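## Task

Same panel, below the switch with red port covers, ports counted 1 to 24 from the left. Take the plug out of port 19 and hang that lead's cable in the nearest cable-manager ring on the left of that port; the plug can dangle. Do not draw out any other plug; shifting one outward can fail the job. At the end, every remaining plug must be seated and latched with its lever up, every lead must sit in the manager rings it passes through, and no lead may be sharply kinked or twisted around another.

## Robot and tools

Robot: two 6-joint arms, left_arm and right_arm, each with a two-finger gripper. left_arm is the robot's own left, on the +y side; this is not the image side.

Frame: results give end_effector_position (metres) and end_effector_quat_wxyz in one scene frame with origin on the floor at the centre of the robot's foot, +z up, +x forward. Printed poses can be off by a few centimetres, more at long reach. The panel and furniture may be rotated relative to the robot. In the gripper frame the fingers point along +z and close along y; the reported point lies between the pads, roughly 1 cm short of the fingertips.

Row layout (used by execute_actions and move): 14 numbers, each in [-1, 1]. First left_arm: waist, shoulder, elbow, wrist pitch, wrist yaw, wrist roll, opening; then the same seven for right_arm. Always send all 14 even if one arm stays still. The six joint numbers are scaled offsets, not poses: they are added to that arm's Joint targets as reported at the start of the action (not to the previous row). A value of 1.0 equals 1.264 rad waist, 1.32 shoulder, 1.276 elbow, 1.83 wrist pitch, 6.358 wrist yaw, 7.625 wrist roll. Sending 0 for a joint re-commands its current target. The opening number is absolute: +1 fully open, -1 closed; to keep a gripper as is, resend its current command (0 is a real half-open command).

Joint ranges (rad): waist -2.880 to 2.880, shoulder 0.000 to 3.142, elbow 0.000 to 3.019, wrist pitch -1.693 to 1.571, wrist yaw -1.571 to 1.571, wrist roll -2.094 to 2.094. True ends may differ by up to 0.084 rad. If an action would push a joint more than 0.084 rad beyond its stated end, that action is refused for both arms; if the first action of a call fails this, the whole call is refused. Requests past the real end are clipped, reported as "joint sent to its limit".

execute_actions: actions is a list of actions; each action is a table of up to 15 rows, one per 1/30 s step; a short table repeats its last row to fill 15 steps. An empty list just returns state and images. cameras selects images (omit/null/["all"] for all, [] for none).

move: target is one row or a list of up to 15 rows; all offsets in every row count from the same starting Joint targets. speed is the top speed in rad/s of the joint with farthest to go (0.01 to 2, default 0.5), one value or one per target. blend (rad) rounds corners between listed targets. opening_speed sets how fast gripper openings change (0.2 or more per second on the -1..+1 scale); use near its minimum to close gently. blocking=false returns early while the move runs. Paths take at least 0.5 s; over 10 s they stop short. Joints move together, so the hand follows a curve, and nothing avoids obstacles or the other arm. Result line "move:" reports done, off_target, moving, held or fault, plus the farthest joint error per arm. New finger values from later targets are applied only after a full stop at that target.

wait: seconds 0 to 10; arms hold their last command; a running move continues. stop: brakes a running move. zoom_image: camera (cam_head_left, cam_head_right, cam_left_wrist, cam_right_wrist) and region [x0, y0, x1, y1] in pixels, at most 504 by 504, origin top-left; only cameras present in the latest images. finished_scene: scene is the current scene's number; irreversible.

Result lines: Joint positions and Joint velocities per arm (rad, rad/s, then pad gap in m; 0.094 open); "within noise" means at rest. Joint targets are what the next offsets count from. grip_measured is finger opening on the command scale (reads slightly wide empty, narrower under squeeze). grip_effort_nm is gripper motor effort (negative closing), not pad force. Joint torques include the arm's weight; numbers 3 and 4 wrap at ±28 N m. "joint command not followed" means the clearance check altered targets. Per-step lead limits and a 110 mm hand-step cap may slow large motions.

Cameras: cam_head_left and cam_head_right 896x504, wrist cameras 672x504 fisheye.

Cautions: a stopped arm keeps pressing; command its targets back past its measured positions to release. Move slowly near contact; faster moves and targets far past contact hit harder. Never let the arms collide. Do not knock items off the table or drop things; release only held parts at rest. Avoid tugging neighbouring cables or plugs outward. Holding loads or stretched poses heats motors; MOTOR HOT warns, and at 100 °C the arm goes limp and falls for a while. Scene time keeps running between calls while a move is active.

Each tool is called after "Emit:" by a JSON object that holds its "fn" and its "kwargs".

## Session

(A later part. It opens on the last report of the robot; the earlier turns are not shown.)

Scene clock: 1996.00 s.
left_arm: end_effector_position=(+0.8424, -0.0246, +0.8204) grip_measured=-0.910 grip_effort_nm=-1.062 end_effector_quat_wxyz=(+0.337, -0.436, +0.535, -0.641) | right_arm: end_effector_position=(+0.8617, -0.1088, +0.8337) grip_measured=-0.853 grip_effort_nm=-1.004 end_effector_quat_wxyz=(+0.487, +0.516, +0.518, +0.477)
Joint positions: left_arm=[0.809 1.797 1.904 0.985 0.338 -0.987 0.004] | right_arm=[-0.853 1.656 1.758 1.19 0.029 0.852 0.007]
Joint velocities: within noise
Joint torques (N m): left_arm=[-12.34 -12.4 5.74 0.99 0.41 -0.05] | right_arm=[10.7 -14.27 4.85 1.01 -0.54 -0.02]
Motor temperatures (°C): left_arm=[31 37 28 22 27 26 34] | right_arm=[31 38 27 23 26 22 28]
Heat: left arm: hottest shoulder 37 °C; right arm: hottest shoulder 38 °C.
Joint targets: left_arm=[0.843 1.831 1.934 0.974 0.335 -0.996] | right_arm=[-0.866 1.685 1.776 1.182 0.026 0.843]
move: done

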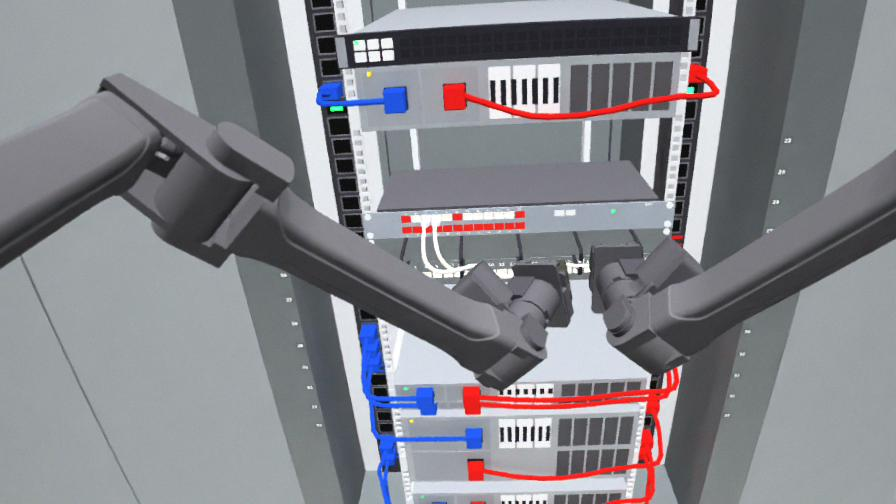

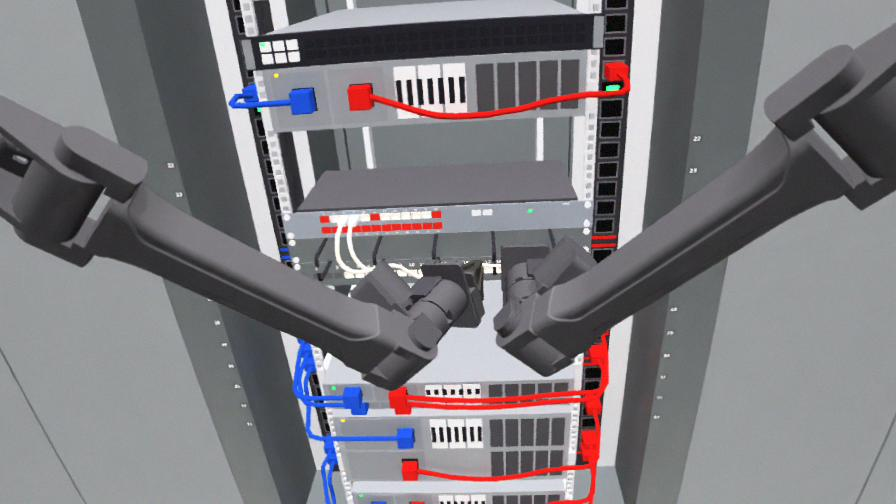

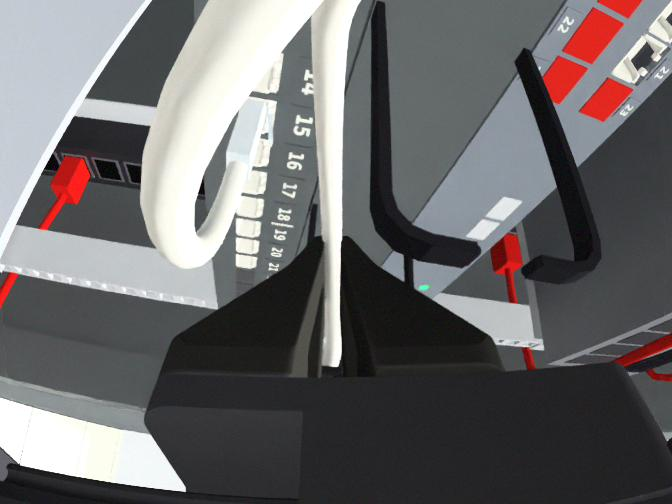

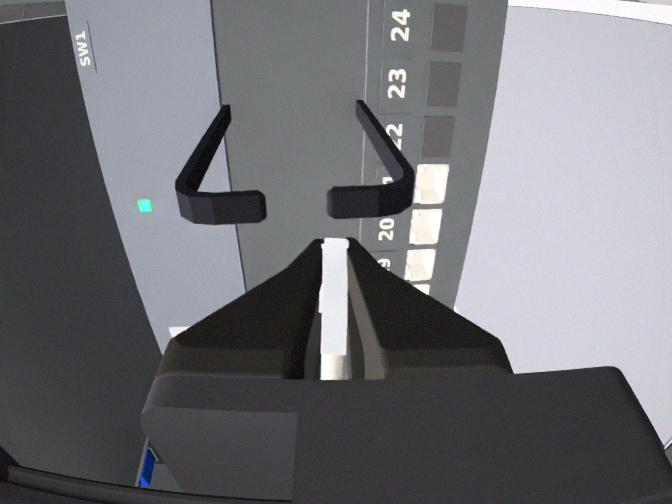

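Emit:
{"fn": "move", "kwargs": {"target": [0.0022,0.0037,0.0034,0,0,0,-0.95,-0.0055,0.0075,0.008,0,0,0,-0.94], "speed": 0.05}}

Emit:
{"fn": "zoom_image", "kwargs": {"camera": "cam_head_left", "region": [540, 240, 620, 300]}}

Emit:
{"fn": "zoom_image", "kwargs": {"camera": "cam_left_wrist", "region": [150, 50, 550, 380]}}

Scene clock: 2013.23 s.
left_arm: end_effector_position=(+0.8421, -0.0246, +0.8178) grip_measured=-0.910 grip_effort_nm=-1.062 end_effector_quat_wxyz=(+0.337, -0.436, +0.536, -0.640) | right_arm: end_effector_position=(+0.8621, -0.1094, +0.8301) grip_measured=-0.853 grip_effort_nm=-0.999 end_effector_quat_wxyz=(+0.489, +0.516, +0.519, +0.475)
Joint positions: left_arm=[0.812 1.801 1.908 0.984 0.338 -0.987 0.004] | right_arm=[-0.858 1.664 1.768 1.19 0.029 0.852 0.007]
Joint velocities: within noise
Joint torques (N m): left_arm=[-12.34 -12.51 5.83 0.92 0.39 -0.06] | right_arm=[10.58 -14.27 5.01 1.1 -0.55 -0.01]
Motor temperatures (°C): left_arm=[30 38 28 22 27 26 34] | right_arm=[30 39 27 23 26 22 28]
Heat: left arm: hottest shoulder 38 °C; right arm: hottest shoulder 39 °C.
Joint targets: left_arm=[0.845 1.836 1.939 0.974 0.335 -0.996] | right_arm=[-0.873 1.695 1.786 1.182 0.026 0.843]
move: done

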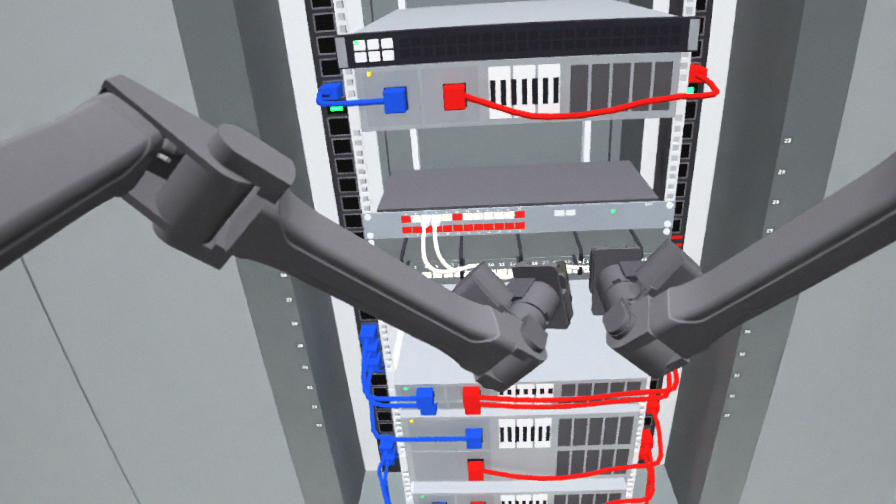

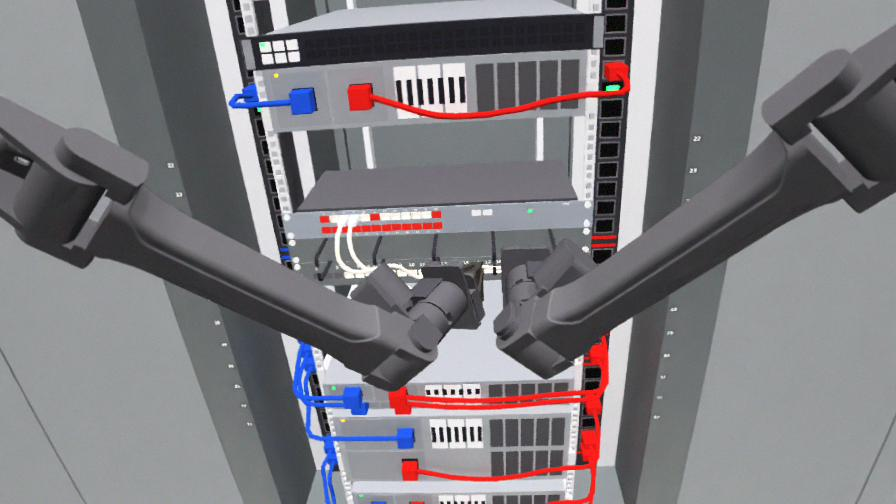

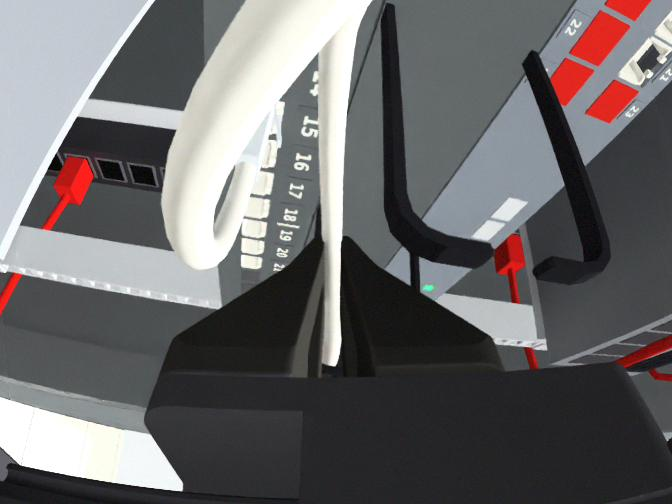

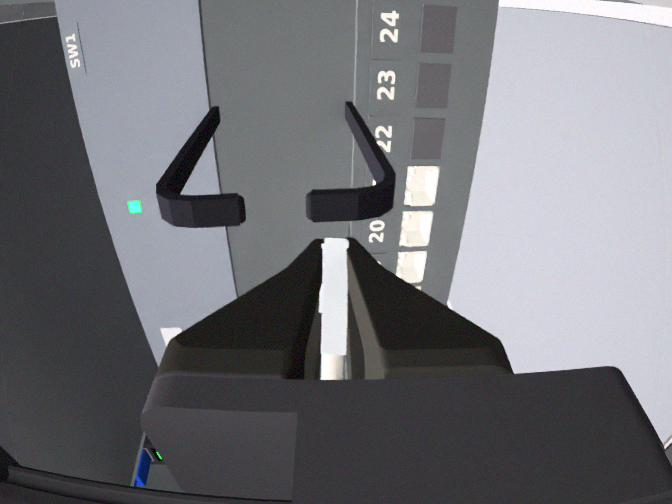

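Scaled by 6.300 from the camera's 896x504 image, which has a finer 1280x720 frame.

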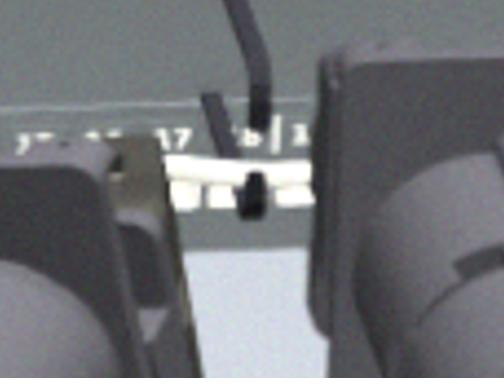

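Scaled by 1.260 from the camera's 672x504 image, which has a finer 960x720 frame.

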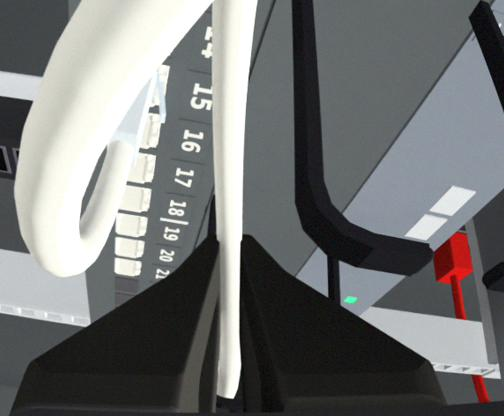

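Emit:
{"fn": "move", "kwargs": {"target": [0,0,0,0,0,0,-0.7,0,0,0,0,0,0,-0.94], "opening_speed": 0.2}}

Emit:
{"fn": "zoom_image", "kwargs": {"camera": "cam_head_left", "region": [540, 240, 620, 300]}}

Emit:
{"fn": "zoom_image", "kwargs": {"camera": "cam_head_right", "region": [450, 240, 530, 300]}}

Emit:
{"fn": "zoom_image", "kwargs": {"camera": "cam_left_wrist", "region": [150, 50, 550, 380]}}

Scene clock: 2029.03 s.
left_arm: end_effector_position=(+0.8452, -0.0231, +0.8194) grip_measured=-0.702 grip_effort_nm=0.051 end_effector_quat_wxyz=(+0.339, -0.435, +0.534, -0.640) | right_arm: end_effector_position=(+0.8615, -0.1086, +0.8288) grip_measured=-0.853 grip_effort_nm=-1.004 end_effector_quat_wxyz=(+0.489, +0.516, +0.519, +0.475)
Joint positions: left_arm=[0.812 1.801 1.916 0.982 0.338 -0.987 0.014] | right_arm=[-0.859 1.666 1.768 1.19 0.029 0.852 0.007]
Joint velocities: within noise
Joint torques (N m): left_arm=[-12.28 -12.63 5.27 1.03 0.4 -0.07] | right_arm=[10.81 -14.21 5 0.99 -0.53 0]
Motor temperatures (°C): left_arm=[30 38 29 22 27 26 34] | right_arm=[30 38 27 23 26 22 28]
Heat: left arm: hottest shoulder 38 °C; right arm: hottest shoulder 38 °C.
Joint targets: left_arm=[0.845 1.836 1.939 0.974 0.335 -0.996] | right_arm=[-0.873 1.695 1.786 1.182 0.026 0.843]
move: done

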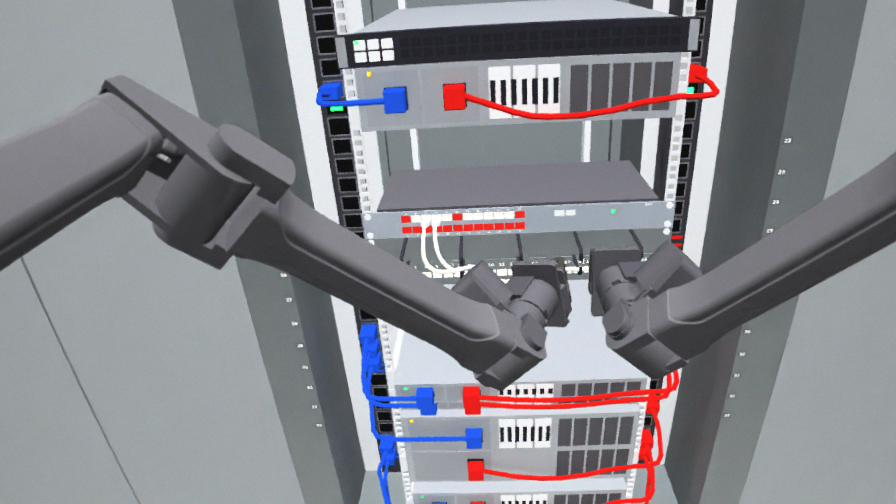

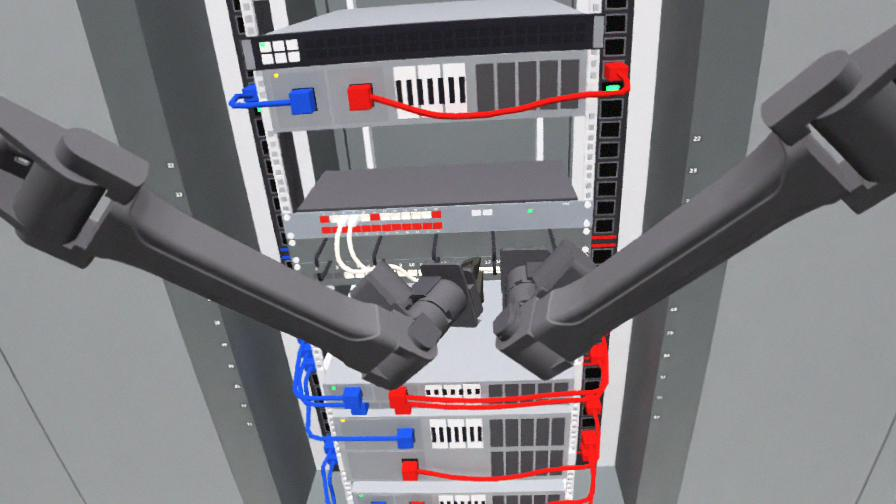

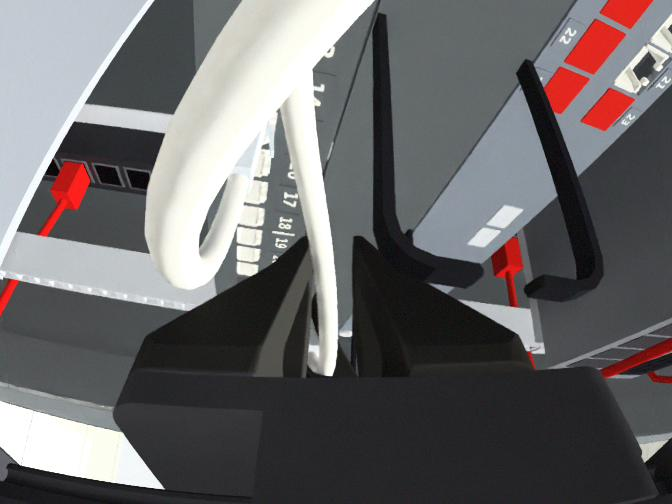

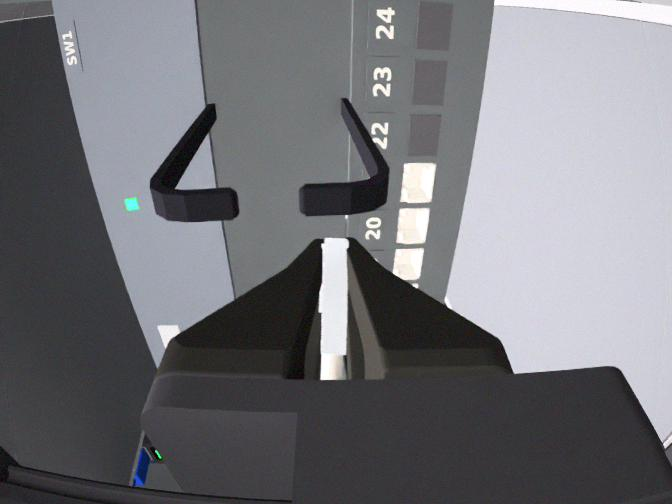

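Scaled by 6.300 from the camera's 896x504 image, which has a finer 1280x720 frame.

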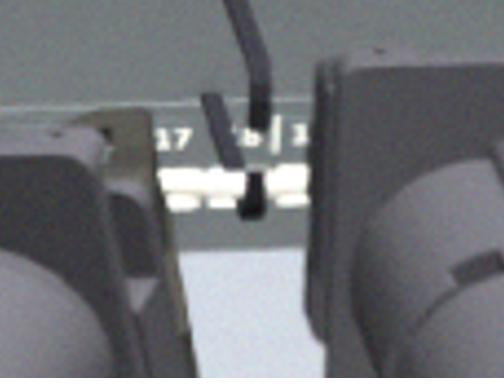

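Scaled by 6.300 from the camera's 896x504 image, which has a finer 1280x720 frame.

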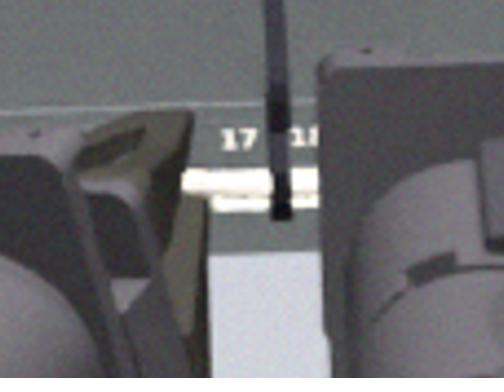

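Scaled by 1.260 from the camera's 672x504 image, which has a finer 960x720 frame.

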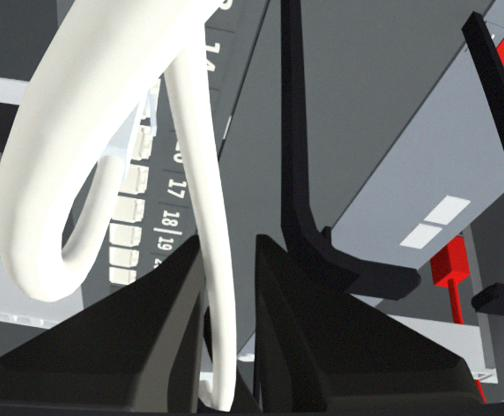

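Emit:
{"fn": "move", "kwargs": {"target": [[0,-0.0341,-0.0196,0.0098,0,0,-0.7,0,0,0,0,0,0,-0.94],[0.0206,-0.0803,-0.1665,0.0869,0.0036,0,-0.7,0,0,0,0,0,0,-0.94],[0.0435,-0.1106,-0.2868,0.1541,0.0068,0,-0.7,0,0,0,0,0,0,-0.94]], "speed": 0.12, "blend": [0,0.03,0]}}

Emit:
{"fn": "zoom_image", "kwargs": {"camera": "cam_head_left", "region": [400, 210, 620, 320]}}

Emit:
{"fn": "zoom_image", "kwargs": {"camera": "cam_head_left", "region": [540, 240, 620, 300]}}

Emit:
{"fn": "zoom_image", "kwargs": {"camera": "cam_left_wrist", "region": [150, 0, 550, 380]}}

Scene clock: 2100.57 s.
left_arm: end_effector_position=(+0.7606, +0.0111, +0.8144) grip_measured=-0.702 grip_effort_nm=0.056 end_effector_quat_wxyz=(+0.357, -0.416, +0.544, -0.635) | right_arm: end_effector_position=(+0.8615, -0.1086, +0.8288) grip_measured=-0.853 grip_effort_nm=-0.999 end_effector_quat_wxyz=(+0.489, +0.516, +0.519, +0.475)
Joint positions: left_arm=[0.869 1.705 1.58 1.243 0.375 -0.987 0.014] | right_arm=[-0.859 1.666 1.768 1.19 0.029 0.852 0.007]
Joint velocities: within noise
Joint torques (N m): left_arm=[-10.87 -15.03 1.48 1.91 0.59 -0.06] | right_arm=[10.46 -14.33 4.94 1.05 -0.53 0]
Motor temperatures (°C): left_arm=[29 38 28 22 27 26 31] | right_arm=[30 39 27 23 26 22 28]
Heat: left arm: hottest shoulder 38 °C; right arm: hottest shoulder 39 °C.
Joint targets: left_arm=[0.900 1.690 1.573 1.256 0.379 -0.996] | right_arm=[-0.873 1.695 1.786 1.182 0.026 0.843]
move: done

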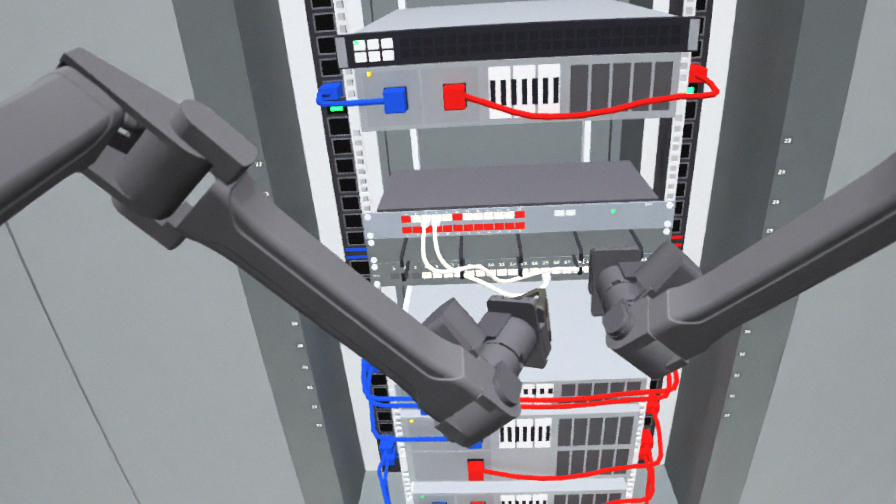

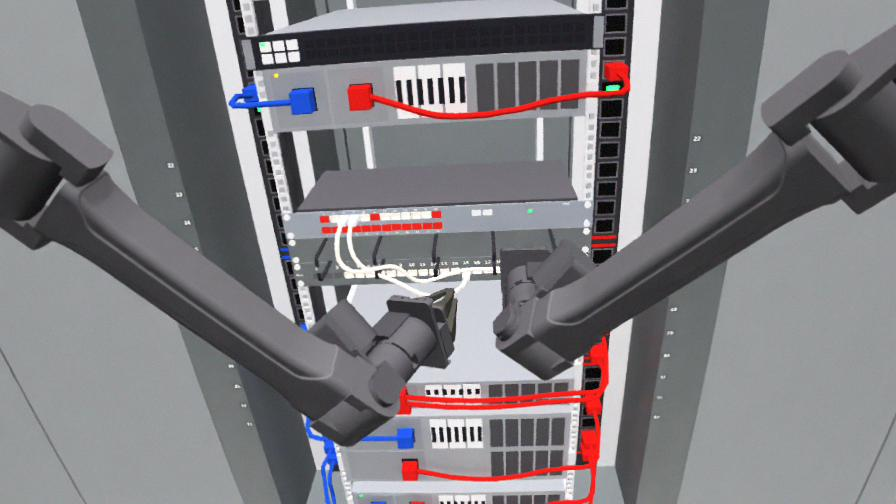

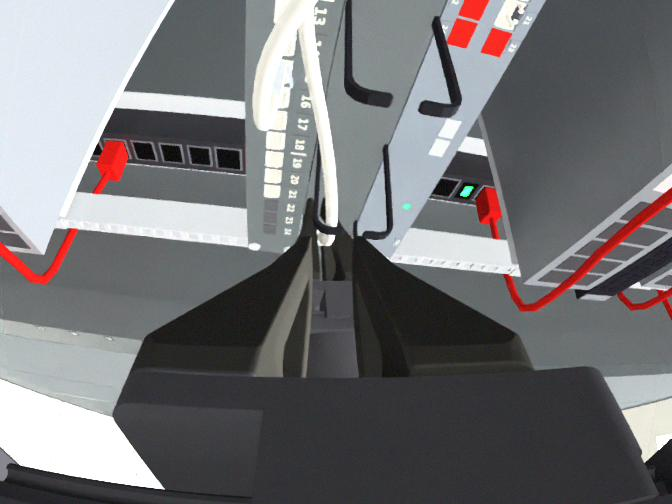

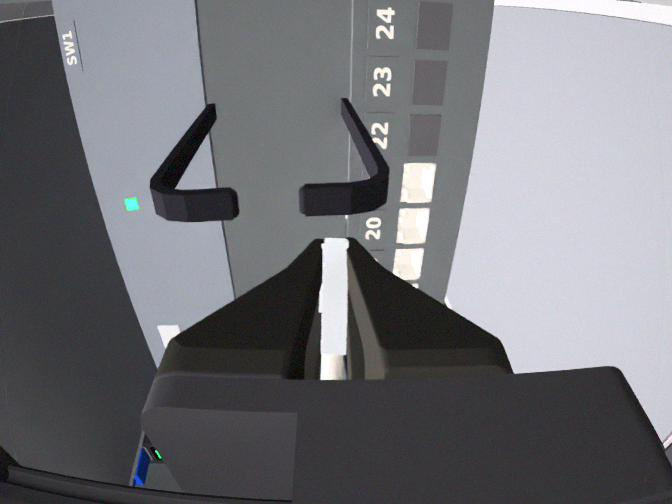

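Scaled by 2.291 from the camera's 896x504 image, which has a finer 1280x720 frame.

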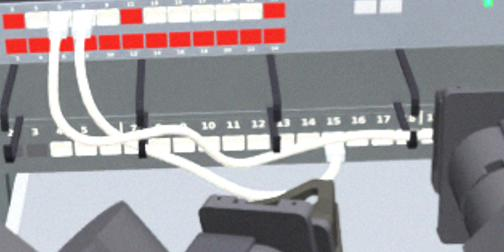

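Scaled by 6.300 from the camera's 896x504 image, which has a finer 1280x720 frame.

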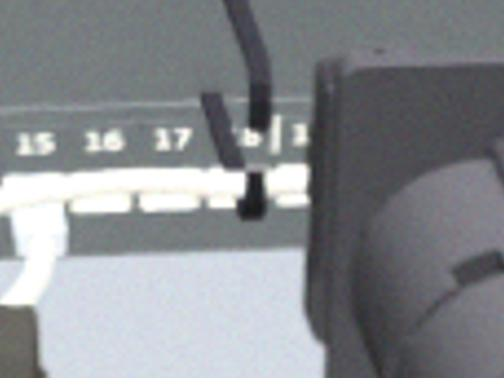

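Scaled by 1.260 from the camera's 672x504 image, which has a finer 960x720 frame.

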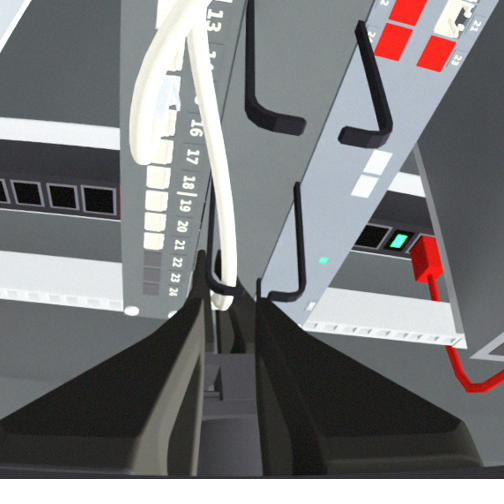

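Emit:
{"fn": "move", "kwargs": {"target": [0,0,0,0,0,0,-0.7,0,0,0,0,0,0,-0.6], "opening_speed": 0.2}}

Emit:
{"fn": "zoom_image", "kwargs": {"camera": "cam_head_left", "region": [540, 240, 620, 300]}}

Emit:
{"fn": "zoom_image", "kwargs": {"camera": "cam_left_wrist", "region": [250, 100, 450, 300]}}

Emit:
{"fn": "zoom_image", "kwargs": {"camera": "cam_right_wrist", "region": [240, 150, 440, 390]}}

Scene clock: 2121.57 s.
left_arm: end_effector_position=(+0.7611, +0.0117, +0.8152) grip_measured=-0.702 grip_effort_nm=0.056 end_effector_quat_wxyz=(+0.358, -0.416, +0.544, -0.635) | right_arm: end_effector_position=(+0.8585, -0.1048, +0.8245) grip_measured=-0.602 grip_effort_nm=0.110 end_effector_quat_wxyz=(+0.486, +0.516, +0.522, +0.475)
Joint positions: left_arm=[0.869 1.703 1.58 1.244 0.376 -0.987 0.014] | right_arm=[-0.859 1.674 1.768 1.19 0.028 0.852 0.019]
Joint velocities: within noise
Joint torques (N m): left_arm=[-10.64 -14.86 1.55 1.89 0.6 -0.07] | right_arm=[10.75 -15.03 4.93 1.07 -0.53 0]
Motor temperatures (°C): left_arm=[29 39 27 22 27 26 31] | right_arm=[29 39 27 23 26 22 28]
Heat: left arm: hottest shoulder 39 °C; right arm: hottest shoulder 39 °C.
Joint targets: left_arm=[0.900 1.690 1.573 1.256 0.379 -0.996] | right_arm=[-0.873 1.695 1.786 1.182 0.026 0.843]
move: done

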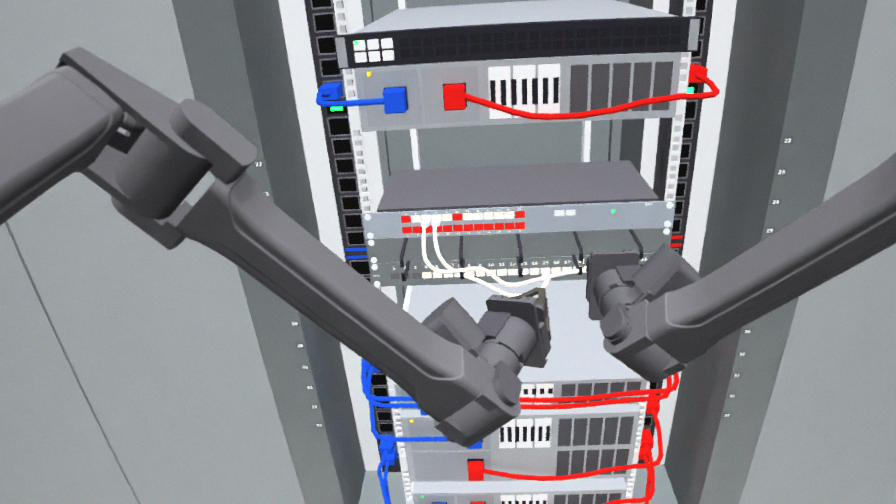

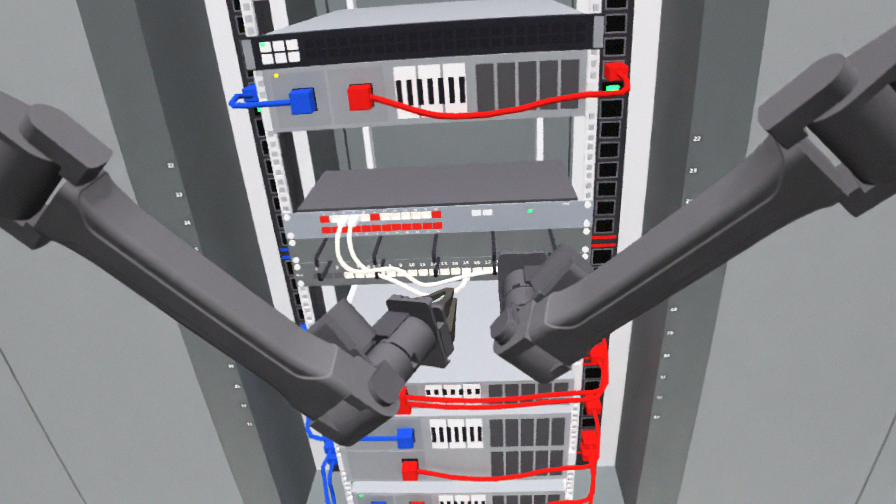

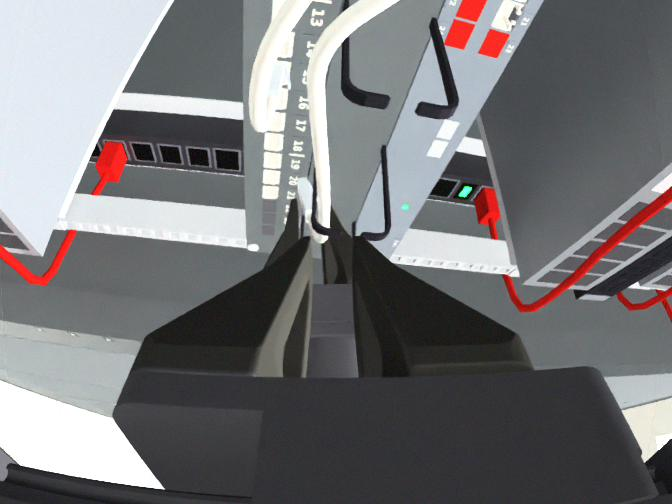

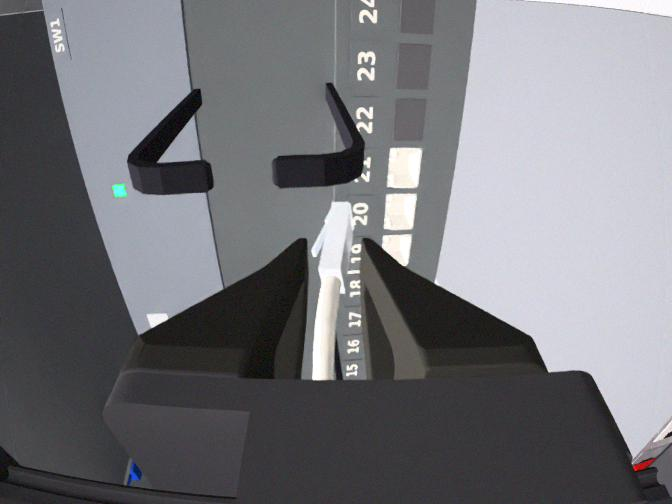

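Scaled by 6.300 from the camera's 896x504 image, which has a finer 1280x720 frame.

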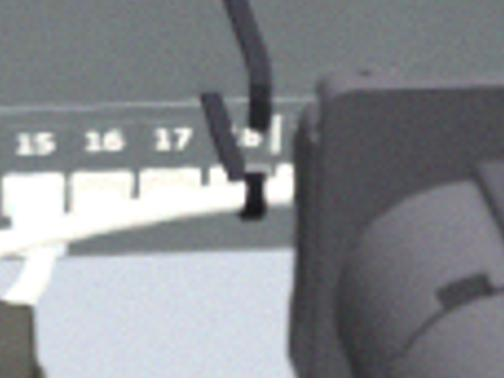

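Scaled by 2.520 from the camera's 672x504 image, which has a finer 960x720 frame.

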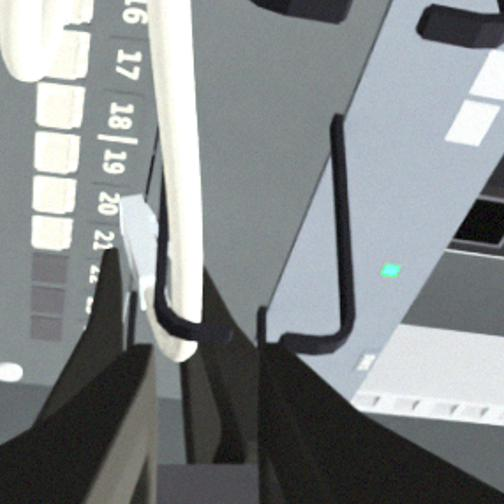

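Scaled by 2.100 from the camera's 672x504 image, which has a finer 960x720 frame.

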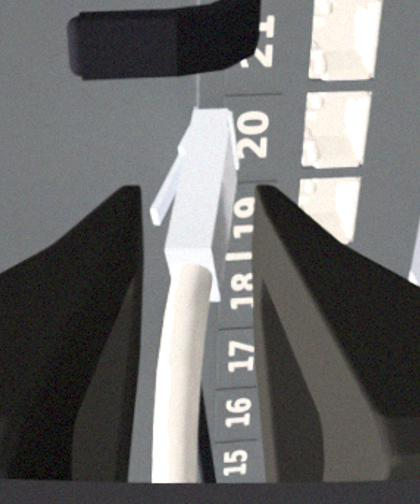

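Emit:
{"fn": "execute_actions", "kwargs": {"actions": []}}

Emit:
{"fn": "zoom_image", "kwargs": {"camera": "cam_head_left", "region": [540, 240, 620, 300]}}

Scene clock: 2170.33 s.
left_arm: end_effector_position=(+0.7611, +0.0118, +0.8153) grip_measured=-0.702 grip_effort_nm=0.051 end_effector_quat_wxyz=(+0.358, -0.416, +0.544, -0.635) | right_arm: end_effector_position=(+0.8585, -0.1048, +0.8245) grip_measured=-0.601 grip_effort_nm=0.105 end_effector_quat_wxyz=(+0.486, +0.516, +0.522, +0.475)
Joint positions: left_arm=[0.869 1.703 1.58 1.245 0.376 -0.987 0.014] | right_arm=[-0.859 1.674 1.768 1.19 0.028 0.852 0.019]
Joint velocities: within noise
Joint torques (N m): left_arm=[-10.52 -15.03 1.54 1.91 0.58 -0.05] | right_arm=[10.7 -14.68 4.92 1.01 -0.51 0]
Motor temperatures (°C): left_arm=[29 40 26 22 27 26 30] | right_arm=[29 38 27 23 26 22 26]
Heat: left arm: hottest shoulder 40 °C; right arm: hottest shoulder 38 °C.
Joint targets: left_arm=[0.900 1.690 1.573 1.256 0.379 -0.996] | right_arm=[-0.873 1.695 1.786 1.182 0.026 0.843]
Tool commands: left_gripper/opening=-0.7 right_gripper/opening=-0.6

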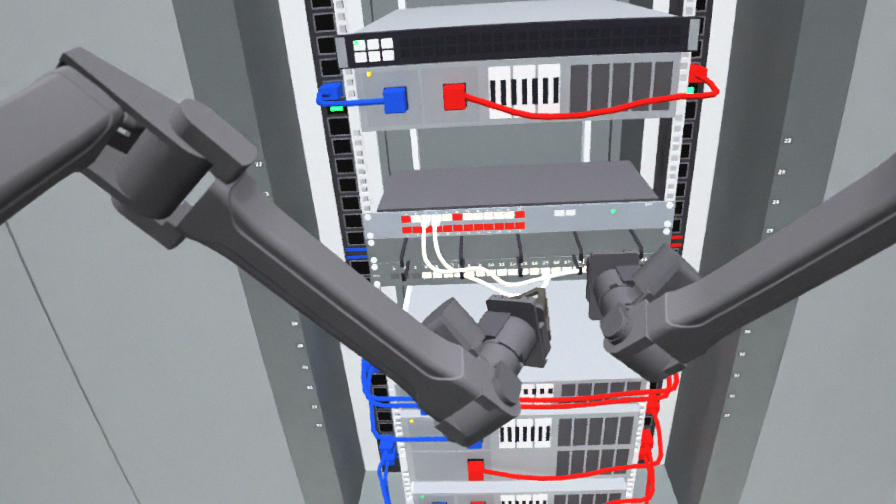

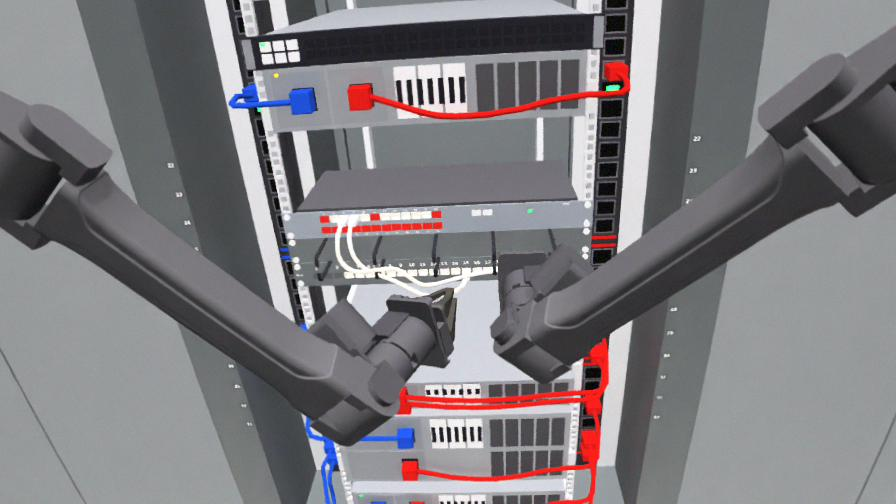

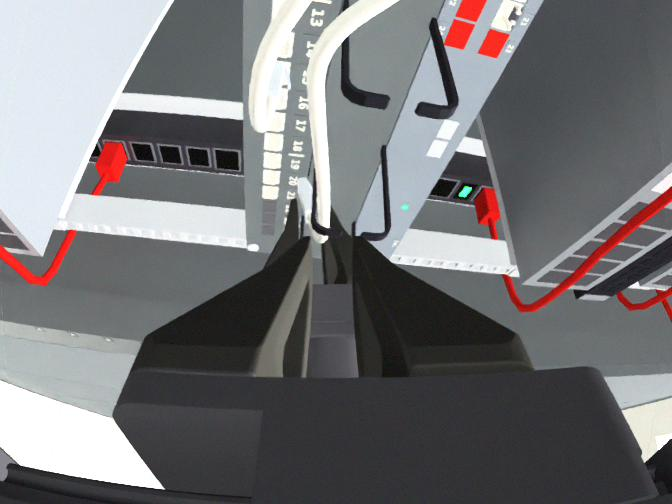

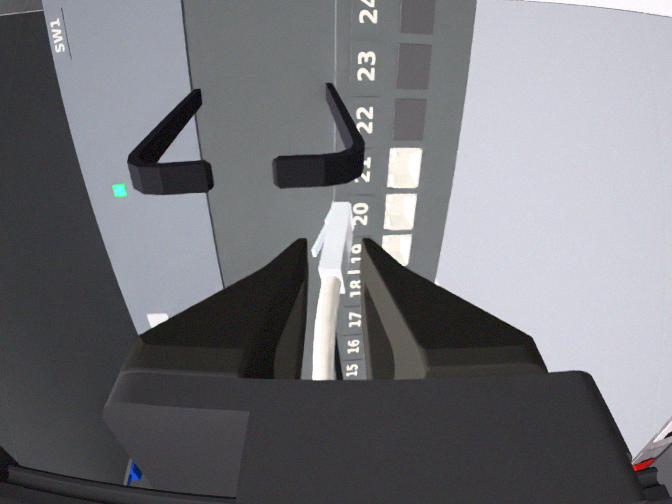

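Scaled by 6.300 from the camera's 896x504 image, which has a finer 1280x720 frame.

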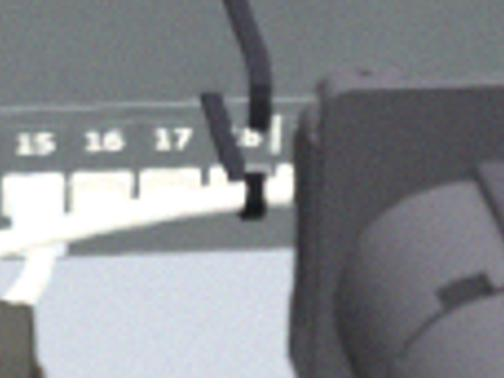

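Emit:
{"fn": "move", "kwargs": {"target": [[0,0,0,0,0,0,-0.7,0,-0.0303,-0.0235,0.0131,0,0,-0.6],[0,0,0,0,0,0,-0.7,-0.004,-0.05,-0.1277,0.0732,0,0,-0.6]], "speed": 0.08, "blend": [0.01,0]}}

Emit:
{"fn": "zoom_image", "kwargs": {"camera": "cam_head_left", "region": [540, 240, 620, 300]}}

Scene clock: 2187.63 s.
left_arm: end_effector_position=(+0.7611, +0.0118, +0.8153) grip_measured=-0.702 grip_effort_nm=0.051 end_effector_quat_wxyz=(+0.358, -0.416, +0.544, -0.635) | right_arm: end_effector_position=(+0.8151, -0.0993, +0.8198) grip_measured=-0.601 grip_effort_nm=0.100 end_effector_quat_wxyz=(+0.482, +0.516, +0.526, +0.475)
Joint positions: left_arm=[0.869 1.703 1.58 1.245 0.376 -0.987 0.014] | right_arm=[-0.859 1.655 1.631 1.298 0.028 0.852 0.019]
Joint velocities: within noise
Joint torques (N m): left_arm=[-10.52 -14.8 1.52 1.94 0.6 -0.06] | right_arm=[10.17 -17.67 1.98 2.02 -0.52 -0.02]
Motor temperatures (°C): left_arm=[29 40 26 22 27 26 30] | right_arm=[29 38 27 23 26 22 26]
Heat: left arm: hottest shoulder 40 °C; right arm: hottest shoulder 38 °C.
Joint targets: left_arm=[0.900 1.690 1.573 1.256 0.379 -0.996] | right_arm=[-0.878 1.629 1.623 1.316 0.025 0.843]
move: done

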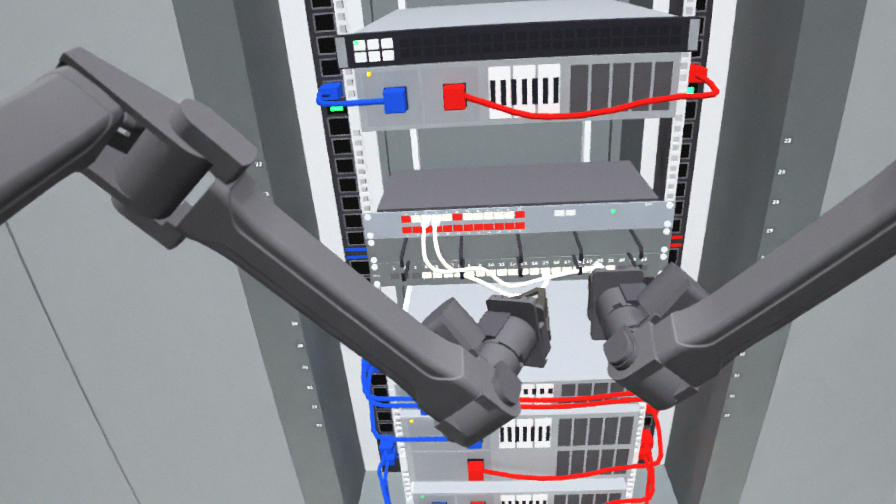

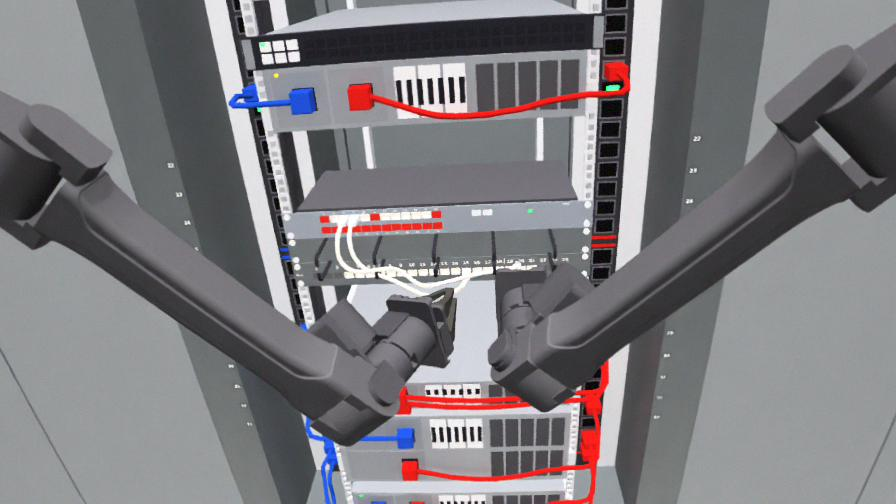

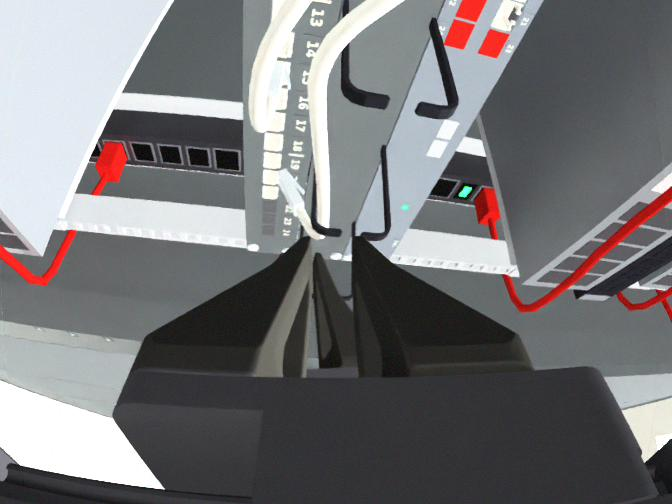

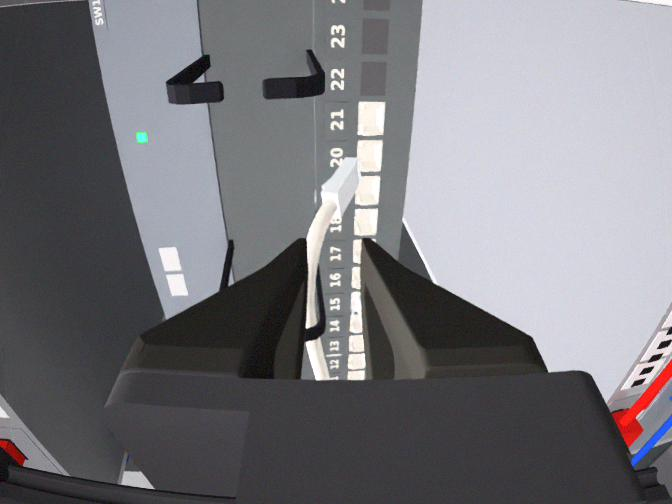

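Scaled by 6.300 from the camera's 896x504 image, which has a finer 1280x720 frame.

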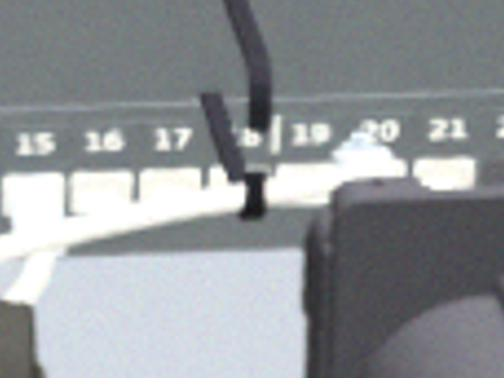

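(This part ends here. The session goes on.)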